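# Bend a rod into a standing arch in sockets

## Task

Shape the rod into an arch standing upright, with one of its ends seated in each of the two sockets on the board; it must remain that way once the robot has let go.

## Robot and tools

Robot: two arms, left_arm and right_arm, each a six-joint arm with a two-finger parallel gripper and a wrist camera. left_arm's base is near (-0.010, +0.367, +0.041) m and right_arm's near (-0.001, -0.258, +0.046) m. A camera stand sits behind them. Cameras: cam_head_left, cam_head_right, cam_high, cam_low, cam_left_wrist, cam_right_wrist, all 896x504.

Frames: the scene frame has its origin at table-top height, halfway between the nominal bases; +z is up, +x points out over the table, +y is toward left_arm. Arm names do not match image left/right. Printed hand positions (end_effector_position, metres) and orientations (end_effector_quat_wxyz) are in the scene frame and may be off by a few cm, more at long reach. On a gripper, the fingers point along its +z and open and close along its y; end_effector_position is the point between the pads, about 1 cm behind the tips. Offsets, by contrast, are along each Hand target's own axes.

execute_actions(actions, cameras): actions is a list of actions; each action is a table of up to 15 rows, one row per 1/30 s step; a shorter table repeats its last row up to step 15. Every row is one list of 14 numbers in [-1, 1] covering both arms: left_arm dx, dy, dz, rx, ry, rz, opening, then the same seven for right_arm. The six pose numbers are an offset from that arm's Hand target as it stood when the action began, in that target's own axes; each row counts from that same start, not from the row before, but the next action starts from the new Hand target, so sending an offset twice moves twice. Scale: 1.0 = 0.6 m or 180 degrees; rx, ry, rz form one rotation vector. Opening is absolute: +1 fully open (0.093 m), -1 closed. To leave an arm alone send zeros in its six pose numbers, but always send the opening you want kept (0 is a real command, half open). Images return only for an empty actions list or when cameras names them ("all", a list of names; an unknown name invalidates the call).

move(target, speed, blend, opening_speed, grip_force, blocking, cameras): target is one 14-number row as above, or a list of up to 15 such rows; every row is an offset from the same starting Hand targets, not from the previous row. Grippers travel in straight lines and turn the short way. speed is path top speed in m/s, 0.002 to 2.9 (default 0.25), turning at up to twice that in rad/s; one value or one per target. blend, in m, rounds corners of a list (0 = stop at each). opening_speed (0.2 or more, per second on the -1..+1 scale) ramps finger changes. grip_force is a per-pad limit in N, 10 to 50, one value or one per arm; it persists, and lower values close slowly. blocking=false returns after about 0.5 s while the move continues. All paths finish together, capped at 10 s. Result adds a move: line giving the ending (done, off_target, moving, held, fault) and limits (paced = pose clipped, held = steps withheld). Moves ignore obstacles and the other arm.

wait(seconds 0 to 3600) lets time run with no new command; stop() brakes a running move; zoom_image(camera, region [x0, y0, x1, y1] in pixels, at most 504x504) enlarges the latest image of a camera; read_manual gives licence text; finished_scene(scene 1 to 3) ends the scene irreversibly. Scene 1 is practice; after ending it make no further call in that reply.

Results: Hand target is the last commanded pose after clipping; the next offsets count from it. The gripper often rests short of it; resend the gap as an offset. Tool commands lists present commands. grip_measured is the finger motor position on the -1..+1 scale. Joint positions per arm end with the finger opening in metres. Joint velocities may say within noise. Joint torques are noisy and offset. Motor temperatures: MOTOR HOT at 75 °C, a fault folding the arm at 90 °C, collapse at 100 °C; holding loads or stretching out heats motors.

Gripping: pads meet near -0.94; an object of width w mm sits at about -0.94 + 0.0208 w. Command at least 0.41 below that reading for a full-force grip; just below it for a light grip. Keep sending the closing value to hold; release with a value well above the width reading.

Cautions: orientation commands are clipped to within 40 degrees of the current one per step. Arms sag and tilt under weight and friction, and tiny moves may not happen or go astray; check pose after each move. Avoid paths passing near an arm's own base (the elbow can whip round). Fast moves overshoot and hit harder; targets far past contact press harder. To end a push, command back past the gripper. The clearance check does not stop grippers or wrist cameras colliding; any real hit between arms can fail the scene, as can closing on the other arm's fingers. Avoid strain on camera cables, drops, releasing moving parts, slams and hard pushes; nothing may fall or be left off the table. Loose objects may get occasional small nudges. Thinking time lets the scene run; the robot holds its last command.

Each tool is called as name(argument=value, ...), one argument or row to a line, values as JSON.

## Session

execute_actions(
  actions=[],
)

Scene clock: 0.00 s.
left_arm: end_effector_position=(+0.3536, +0.3724, +0.1419) grip_measured=+1.000 end_effector_quat_wxyz=(+0.629, -0.034, +0.776, +0.020) | right_arm: end_effector_position=(+0.3641, -0.2631, +0.1384) grip_measured=+1.000 end_effector_quat_wxyz=(+0.611, +0.031, +0.791, -0.001)
Joint positions: left_arm=[-0.033 1.552 0.204 1.138 -0.108 -0.034 0.093] | right_arm=[-0.004 1.551 0.218 1.076 0.046 0.049 0.093]
Joint velocities: within noise
Joint torques (N m): no reading
Motor temperatures (°C): left_arm=[30 38 38 28 28 29 30] | right_arm=[28 37 37 31 30 31 29]
Heat: left arm: 38 °C; right arm: 37 °C.
Hand target: left_arm +0.3571, +0.3723, +0.1520; +0.642, -0.035, +0.765, +0.019 | right_arm +0.3679, -0.2631, +0.1486; +0.625, +0.031, +0.780, +0.000
Tool commands: left_gripper/opening=+1.0 right_gripper/opening=+1.0

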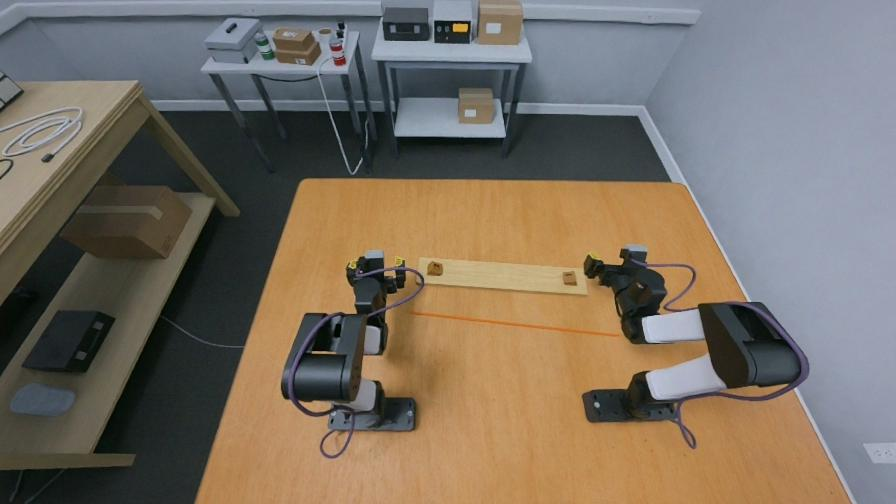

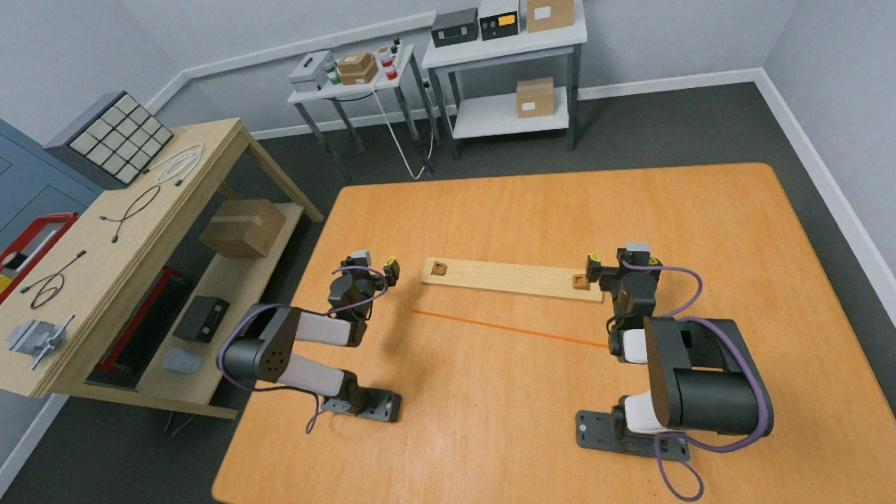

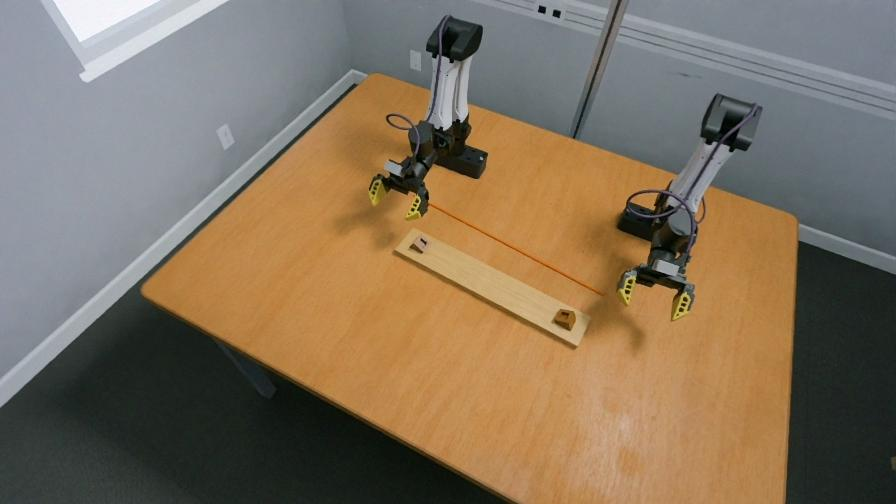

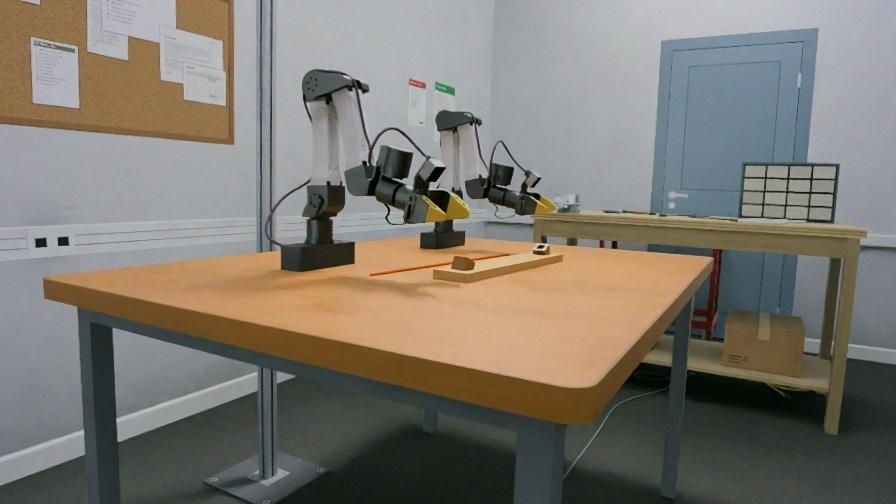

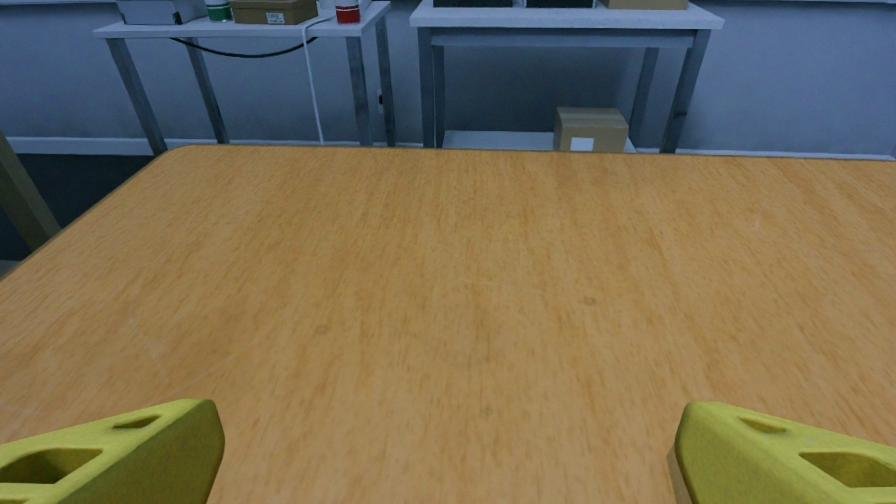

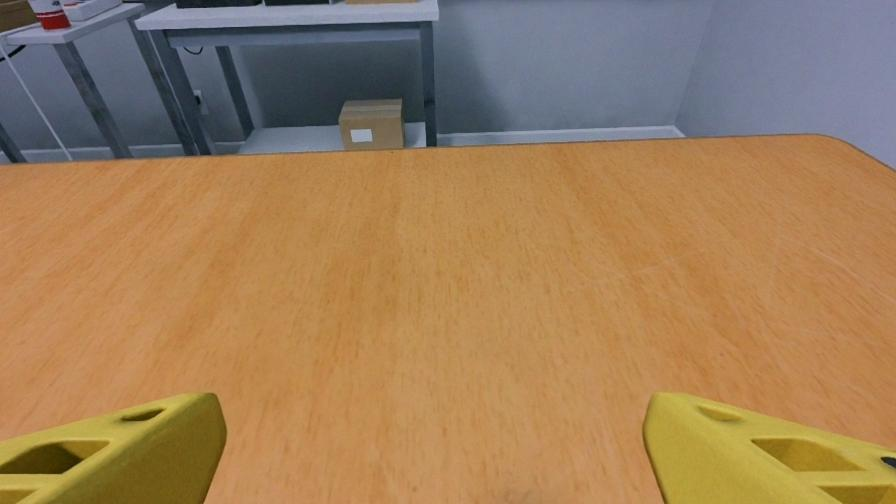

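move(
  target=[0.1717,-0.2118,-0.1498,0.3869,0.3167,0.4673,1.0,0.1957,0.0125,-0.2560,-0.3066,0.3526,-0.4001,1.0],
  speed=0.4,
  cameras=["cam_left_wrist","cam_right_wrist"],
)

Scene clock: 21.73 s.
left_arm: end_effector_position=(+0.2524, +0.2398, +0.0621) grip_measured=+1.000 end_effector_quat_wxyz=(-0.008, +0.749, +0.663, -0.006) | right_arm: end_effector_position=(+0.1862, -0.2442, +0.0616) grip_measured=+1.000 end_effector_quat_wxyz=(-0.001, -0.647, +0.762, +0.007)
Joint positions: left_arm=[-0.446 1.758 1.071 -0.903 0.005 1.245 0.093] | right_arm=[0.053 1.362 0.654 -0.872 -0.01 -1.343 0.093]
Joint torques (N m): left_arm=[-0.53 -5.83 7.84 0.25 -0.08 0.27] | right_arm=[0.23 -2.73 7.35 0.33 -0.02 -0.2]
Motor temperatures (°C): left_arm=[30 39 39 34 28 29 30] | right_arm=[28 39 39 40 30 31 29]
Heat: left arm: 39 °C; right arm: 40 °C.
Hand target: left_arm +0.2609, +0.2360, +0.0680; +0.000, +0.755, +0.656, +0.000 | right_arm +0.1931, -0.2440, +0.0681; +0.000, -0.656, +0.755, +0.000
Off the commanded pose: left_arm 0.011 m, 2 deg | right_arm 0.009 m, 2 deg.
move: off_target (left_arm)

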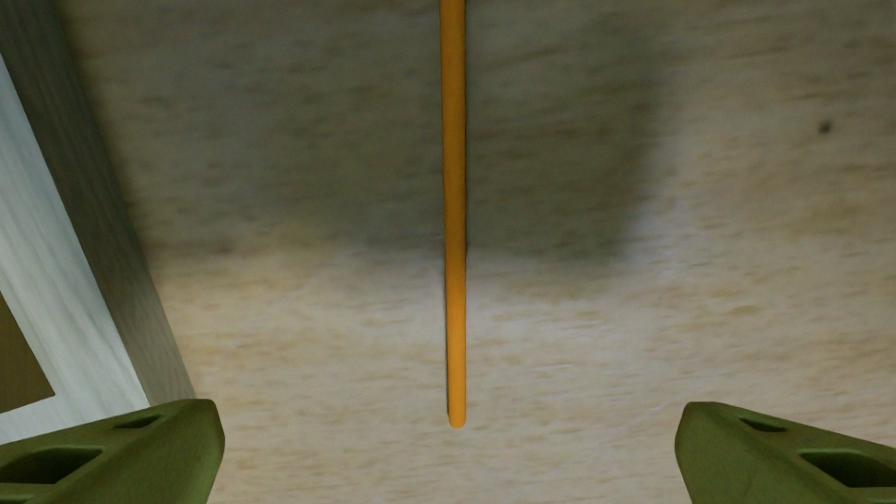

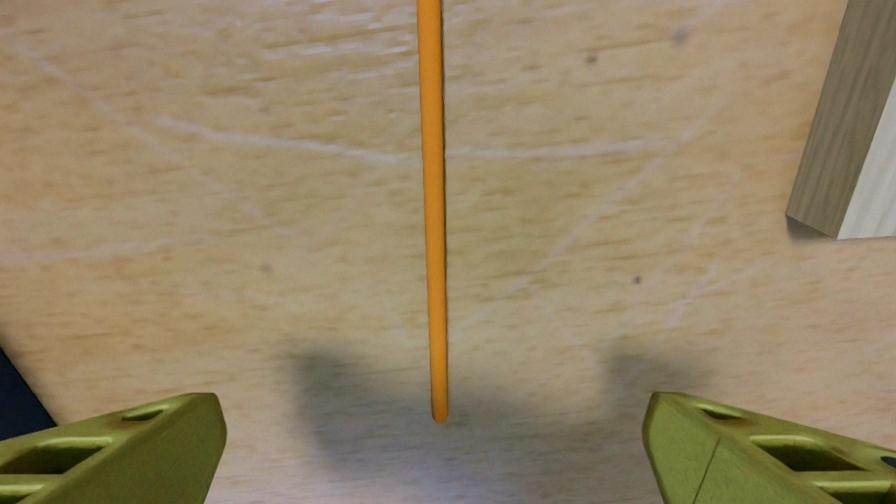

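move(
  target=[
    [0,0,0.1111,0,0,0,1.0,0,0,0.1111,0,0,0,1.0],
    [0,0,0.1111,0,0,0,-1.0,0,0,0.1111,0,0,0,-1.0],
    [0,0,-0.0367,0,0,0,-1.0,0,0,-0.0367,0,0,0,-1.0],
    [0.0695,0.1852,-0.17,0,0,-0.0122,-1.0,-0.0687,-0.2162,-0.17,0,0,-0.0122,-1.0],
  ],
  speed=[0.12,0.12,0.2,0.3],
  blend=[0,0,0.03,0],
  opening_speed=1.5,
  cameras=["cam_left_wrist","cam_right_wrist","cam_low"],
)

Scene clock: 42.17 s.
left_arm: end_effector_position=(+0.3720, +0.2620, +0.1628) grip_measured=-0.977 end_effector_quat_wxyz=(-0.006, +0.736, +0.676, -0.005) | right_arm: end_effector_position=(+0.3240, -0.2237, +0.1631) grip_measured=-0.973 end_effector_quat_wxyz=(-0.004, -0.665, +0.747, +0.000)
Joint positions: left_arm=[-0.265 2.081 1.923 -1.429 0.002 1.389 0] | right_arm=[0.096 1.788 1.501 -1.291 0.004 -1.347 0]
Joint torques (N m): left_arm=[-0.18 -8.57 8.54 0.16 -0.03 0.28] | right_arm=[0.01 -6.26 7.91 0.27 -0.15 -0.14]
Motor temperatures (°C): left_arm=[30 41 42 31 28 29 30] | right_arm=[28 38 42 35 30 31 29]
Heat: left arm: 42 °C; right arm: 42 °C.
Hand target: left_arm +0.3767, +0.2617, +0.1699; -0.001, +0.742, +0.670, +0.000 | right_arm +0.3273, -0.2211, +0.1702; +0.000, -0.670, +0.742, +0.000
Off the commanded pose: left_arm 0.009 m, 1 deg | right_arm 0.008 m, 1 deg.
move: done; target 2's new opening was sent with right_arm's hand 0.015 m and 4 deg from that target
Images, in order (width x height): cam_low 896x504, cam_left_wrist 896x504, cam_right_wrist 896x504.

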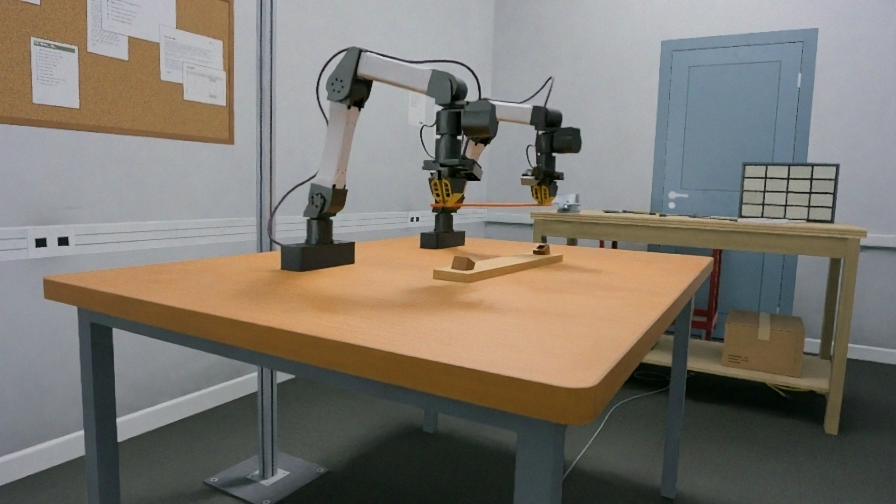

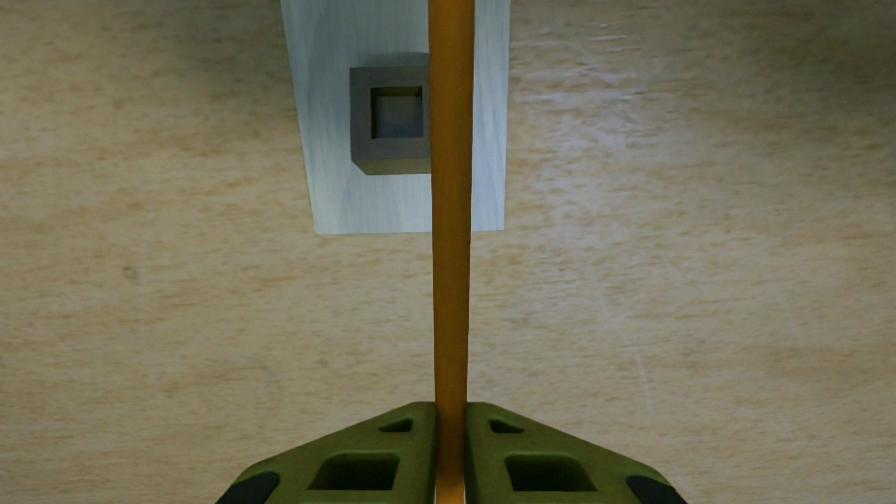

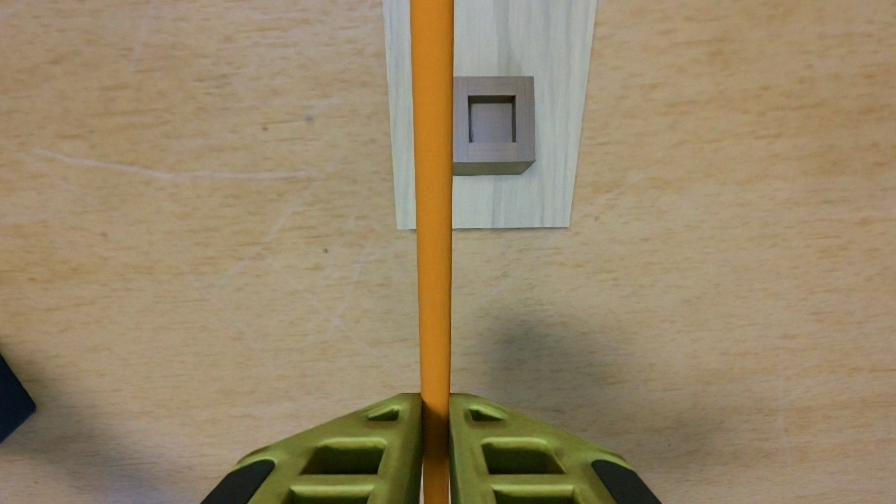

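move(
  target=[
    [-0.0132,0.0305,0,0,-0.1111,0,-1,0.0045,-0.036,0,0,-0.1111,0,-1],
    [-0.049,0.0308,0,0,-0.2333,0,-1,-0.0313,-0.0357,0,0,-0.2333,0,-1],
    [-0.1117,0.031,0.0083,0,-0.35,0,-1,-0.0938,-0.0355,0.0083,0,-0.35,0,-1],
    [-0.1515,0.0197,0.1,0,-0.37,0,-1,-0.1457,-0.0283,0.1033,0,-0.37,0,-1],
  ],
  speed=[0.2,0.2,0.2,0.12],
  blend=[0.02,0.02,0.02,0],
  cameras=["cam_high","cam_low","cam_left_wrist","cam_right_wrist"],
)

zoom_image(
  camera="cam_low",
  region=[440, 205, 570, 285],
)

zoom_image(
  camera="cam_high",
  region=[535, 285, 605, 340],
)

zoom_image(
  camera="cam_high",
  region=[390, 205, 460, 260],
)

Scene clock: 65.70 s.
left_arm: end_effector_position=(+0.3854, +0.1903, +0.0979) grip_measured=-0.977 end_effector_quat_wxyz=(+0.349, +0.625, +0.584, -0.383) | right_arm: end_effector_position=(+0.3553, -0.1562, +0.0943) grip_measured=-0.973 end_effector_quat_wxyz=(+0.383, -0.564, +0.646, +0.344)
Joint positions: left_arm=[-0.066 2.242 1.546 -0.899 1.089 1.585 0] | right_arm=[-0.146 2.038 1.172 -0.728 -1.081 -1.584 0]
Joint torques (N m): left_arm=[-3.78 -10.47 4.15 0.48 1.14 0.02] | right_arm=[2.78 -8.51 3.55 0.62 -1.51 0.04]
Motor temperatures (°C): left_arm=[30 47 44 30 28 29 31] | right_arm=[28 41 44 33 30 31 29]
Heat: left arm: 47 °C; right arm: 44 °C.
Hand target: left_arm +0.3793, +0.1702, +0.1099; +0.368, +0.620, +0.561, -0.407 | right_arm +0.3530, -0.1360, +0.1081; +0.407, -0.560, +0.620, +0.368
Off the commanded pose: left_arm 0.024 m, 4 deg | right_arm 0.025 m, 5 deg.
move: off_target (left_arm, right_arm)

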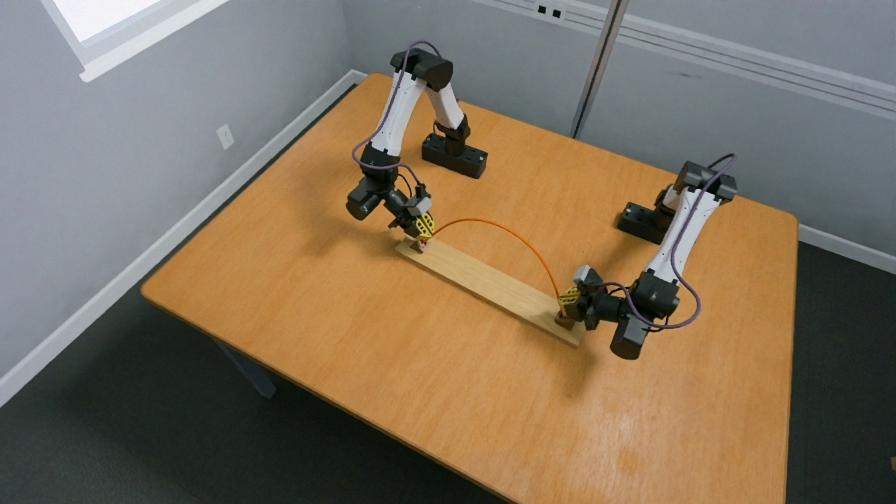

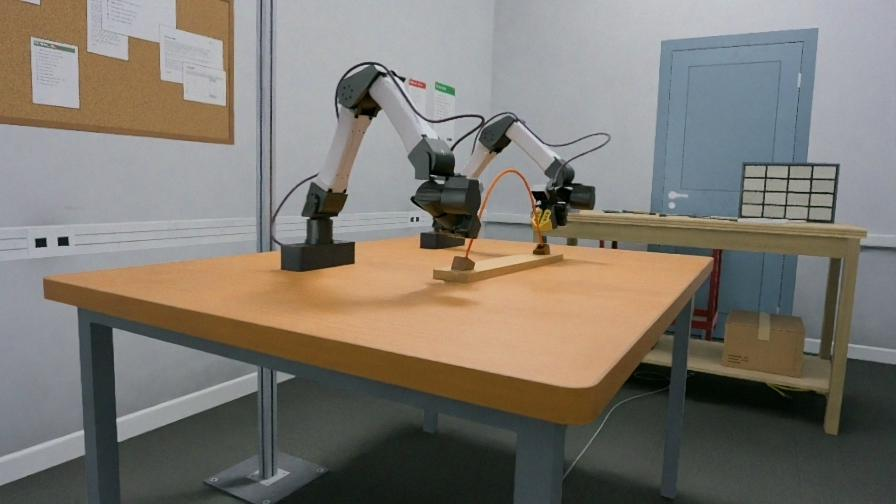

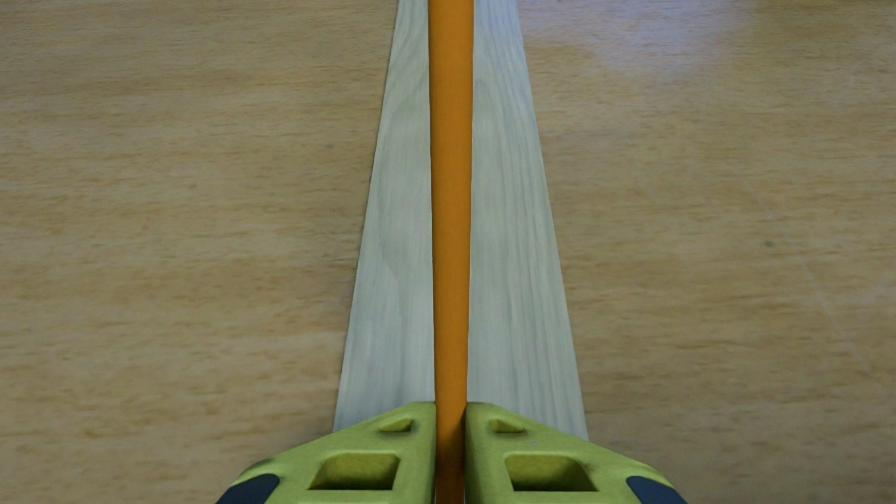

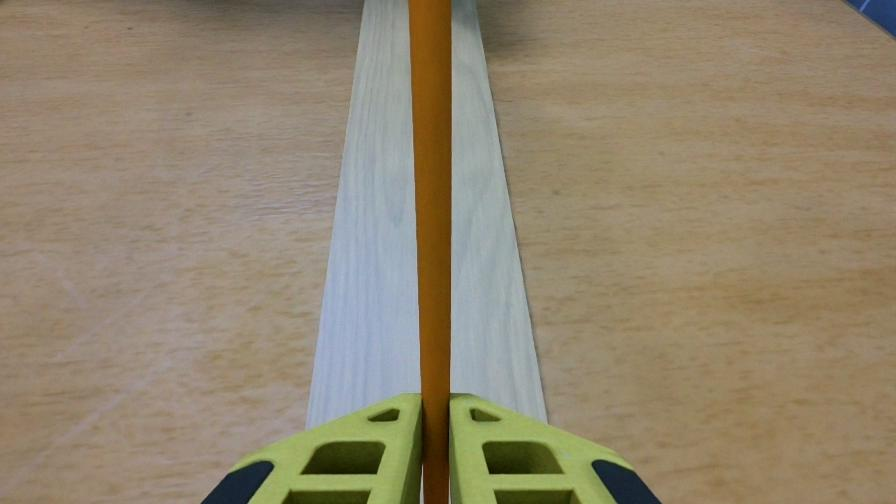

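Scaled by 3.877 from the camera's image (finer frame: 1280x720).

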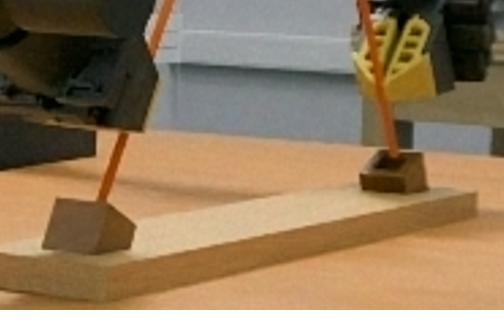

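Scaled by 7.200 from the camera's image (finer frame: 1280x720).

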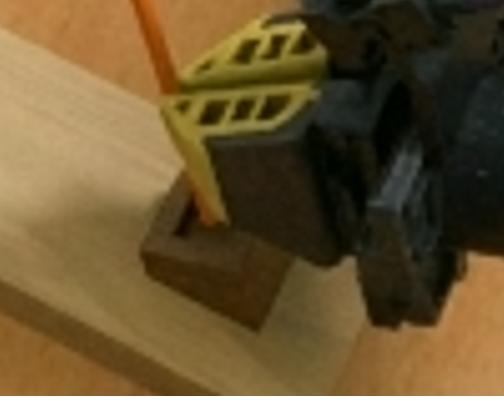

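Scaled by 7.200 from the camera's image (finer frame: 1280x720).

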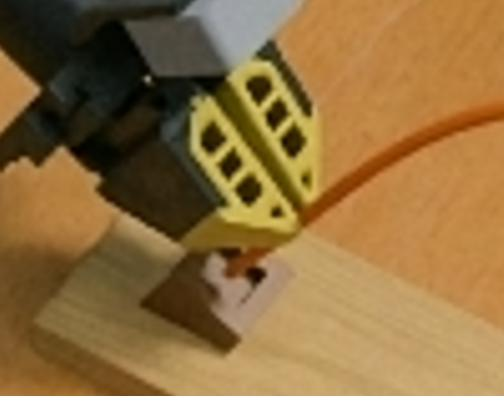

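move(
  target=[0.069,0.0017,0,0,0,0,-1,0.0667,0.0025,0,0,0,0,-1],
  speed=0.08,
  cameras=["cam_high","cam_low"],
)

zoom_image(
  camera="cam_low",
  region=[440, 205, 570, 285],
)

zoom_image(
  camera="cam_high",
  region=[535, 285, 605, 340],
)

zoom_image(
  camera="cam_high",
  region=[390, 205, 460, 260],
)

Scene clock: 92.67 s.
left_arm: end_effector_position=(+0.3858, +0.1937, +0.0823) grip_measured=-0.977 end_effector_quat_wxyz=(+0.368, +0.612, +0.572, -0.404) | right_arm: end_effector_position=(+0.3526, -0.1558, +0.0809) grip_measured=-0.973 end_effector_quat_wxyz=(+0.407, -0.553, +0.627, +0.368)
Joint positions: left_arm=[-0.046 2.303 1.538 -0.881 1.155 1.64 0] | right_arm=[-0.163 2.109 1.159 -0.708 -1.159 -1.653 0]
Joint torques (N m): left_arm=[-2 -8.03 3.96 0.45 0.54 0.32] | right_arm=[0.46 -6.12 2.89 0.6 -0.74 -0.15]
Motor temperatures (°C): left_arm=[30 49 42 29 30 29 31] | right_arm=[28 46 41 33 33 31 30]
Heat: left arm: 49 °C; right arm: 46 °C.
Hand target: left_arm +0.3819, +0.1865, +0.0720; +0.368, +0.620, +0.561, -0.407 | right_arm +0.3499, -0.1517, +0.0713; +0.407, -0.560, +0.620, +0.368
Off the commanded pose: left_arm 0.013 m, 2 deg | right_arm 0.011 m, 1 deg.
move: off_target (left_arm, right_arm)

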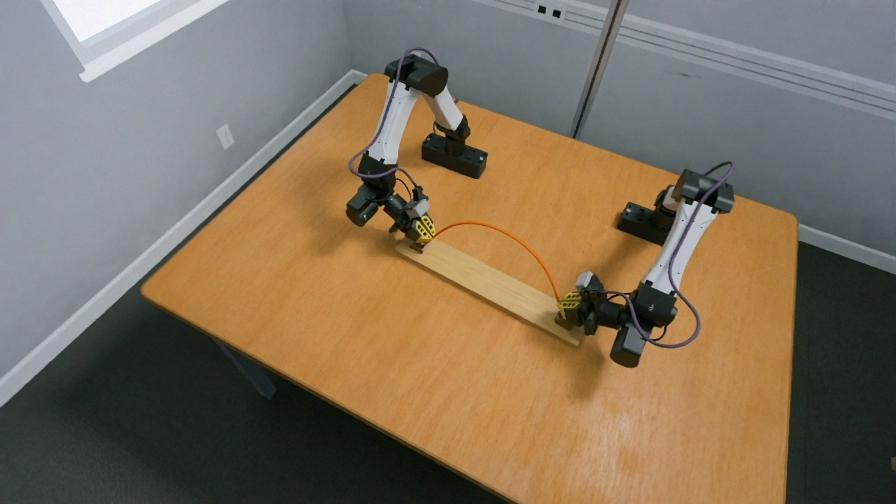

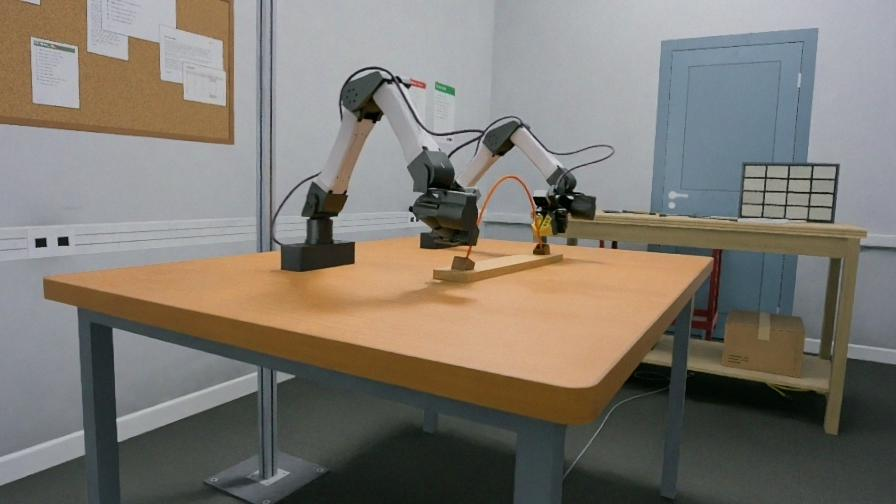

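Scaled by 3.877 from the camera's image (finer frame: 1280x720).

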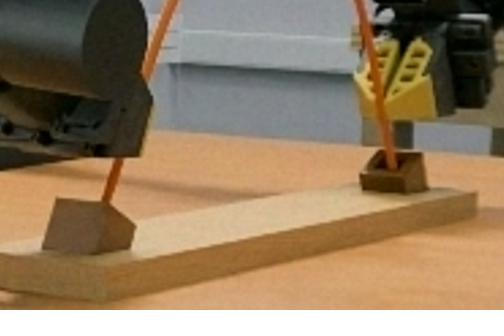

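Scaled by 7.200 from the camera's image (finer frame: 1280x720).

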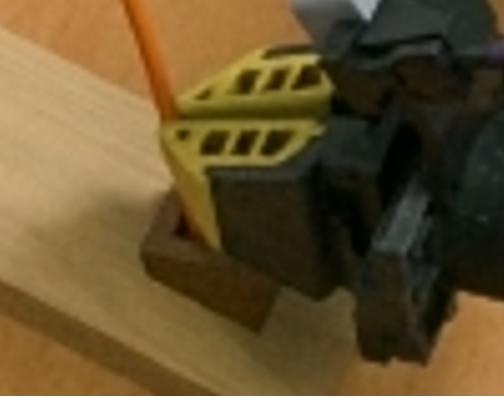

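Scaled by 7.200 from the camera's image (finer frame: 1280x720).

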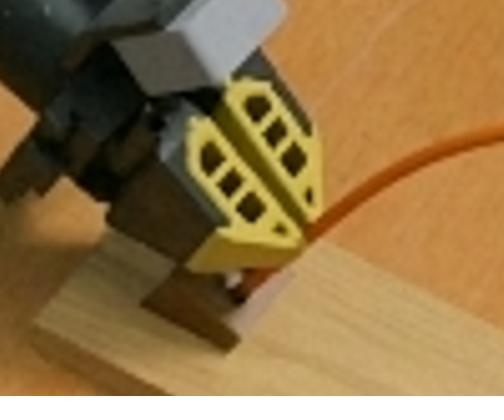

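move(
  target=[
    [-0.011,0.0102,-0.0205,0,0,0,-1,-0.0128,-0.0105,-0.015,0,0,0,-1],
    [-0.011,0.0102,-0.0205,0,0,0,0.2,-0.0128,-0.0105,-0.015,0,0,0,0.2],
    [-0.011,0.0102,-0.17,0,0,0,0.2,-0.0128,-0.0105,-0.165,0,0,0,0.2],
  ],
  speed=[0.06,0.06,0.2],
  opening_speed=0.5,
  cameras=["cam_high","cam_low","cam_left_wrist","cam_right_wrist"],
)

zoom_image(
  camera="cam_low",
  region=[430, 150, 590, 290],
)

Scene clock: 109.80 s.
left_arm: end_effector_position=(+0.3928, +0.2767, +0.1149) grip_measured=+0.198 end_effector_quat_wxyz=(+0.361, +0.607, +0.583, -0.403) | right_arm: end_effector_position=(+0.3439, -0.2399, +0.1136) grip_measured=+0.198 end_effector_quat_wxyz=(+0.401, -0.545, +0.646, +0.353)
Joint positions: left_arm=[0.152 2.394 1.822 -1.454 1.091 2.041 0.055] | right_arm=[-0.401 2.152 1.378 -1.264 -1.071 -2.072 0.055]
Joint torques (N m): left_arm=[-0.61 -9.65 7.23 -0.61 0.45 0.29] | right_arm=[0.05 -7.56 6.24 -0.59 -0.67 -0.18]
Heat: left arm: 49 °C; right arm: 44 °C.
Hand target: left_arm +0.3973, +0.2763, +0.1187; +0.368, +0.620, +0.560, -0.407 | right_arm +0.3473, -0.2396, +0.1177; +0.407, -0.560, +0.620, +0.368
Off the commanded pose: left_arm 0.006 m, 3 deg | right_arm 0.005 m, 4 deg.
joint sent to its limit (left arm) — joint 6 (wrist roll), upper limit. The joint targets still meet the commanded pose.
joint sent to its limit (right arm) — joint 6 (wrist roll), lower limit. The joint targets are off in orientation, not in position.
move: off_target (left_arm, right_arm)

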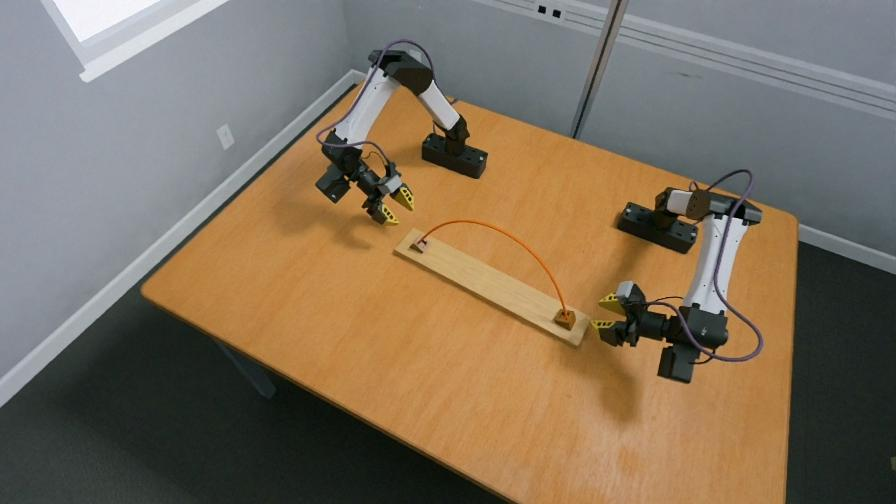

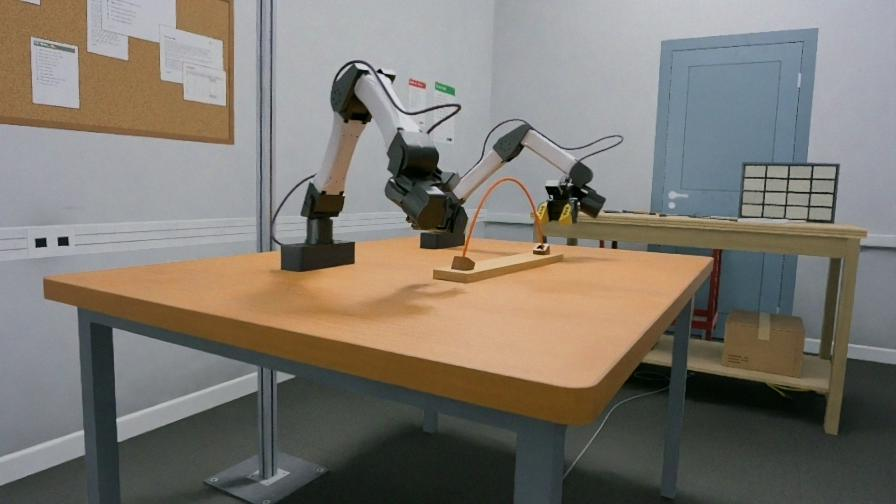

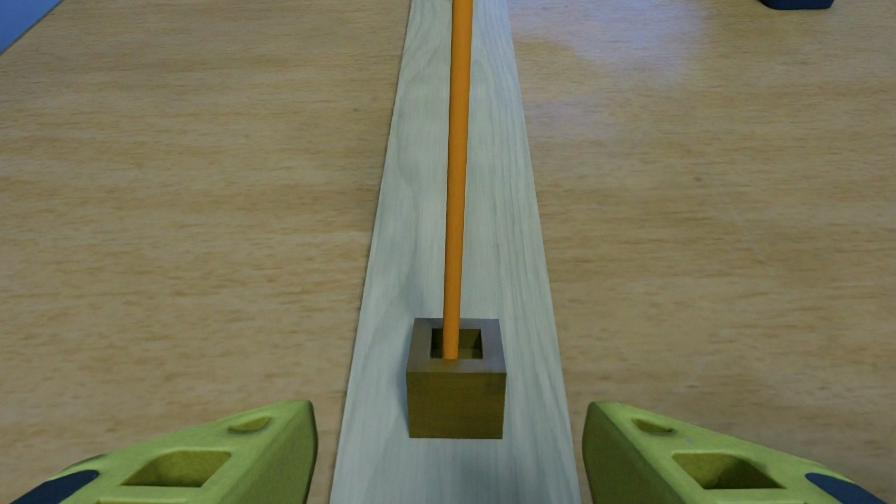

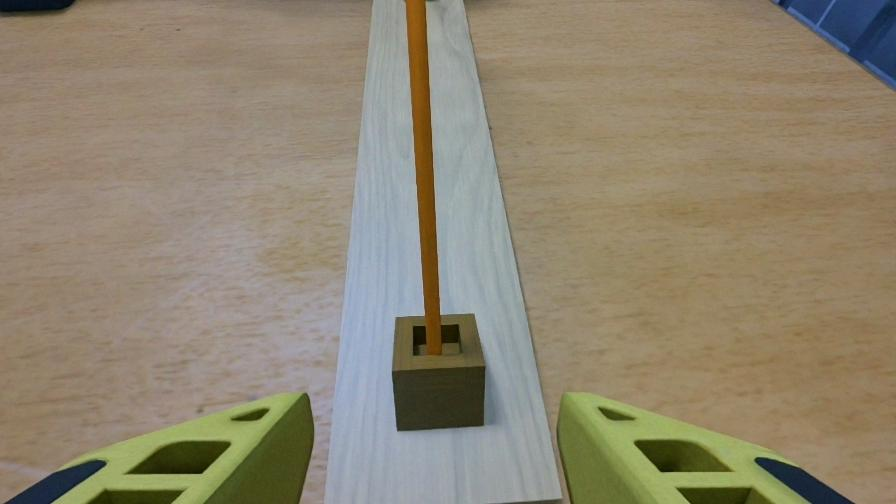

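Scaled by 3.150 from the camera's image (finer frame: 1280x720).

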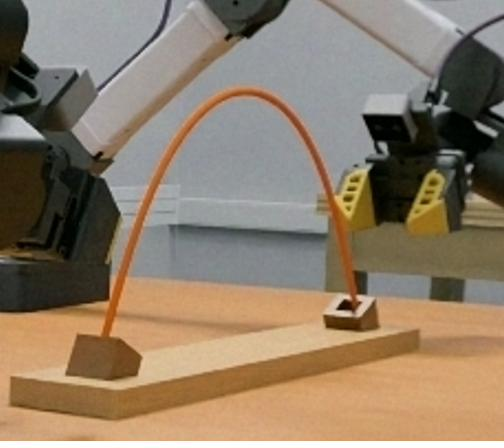

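Arch is standing with both ends seated.

finished_scene(
  scene=2,
)

The scene is finished: the task was done.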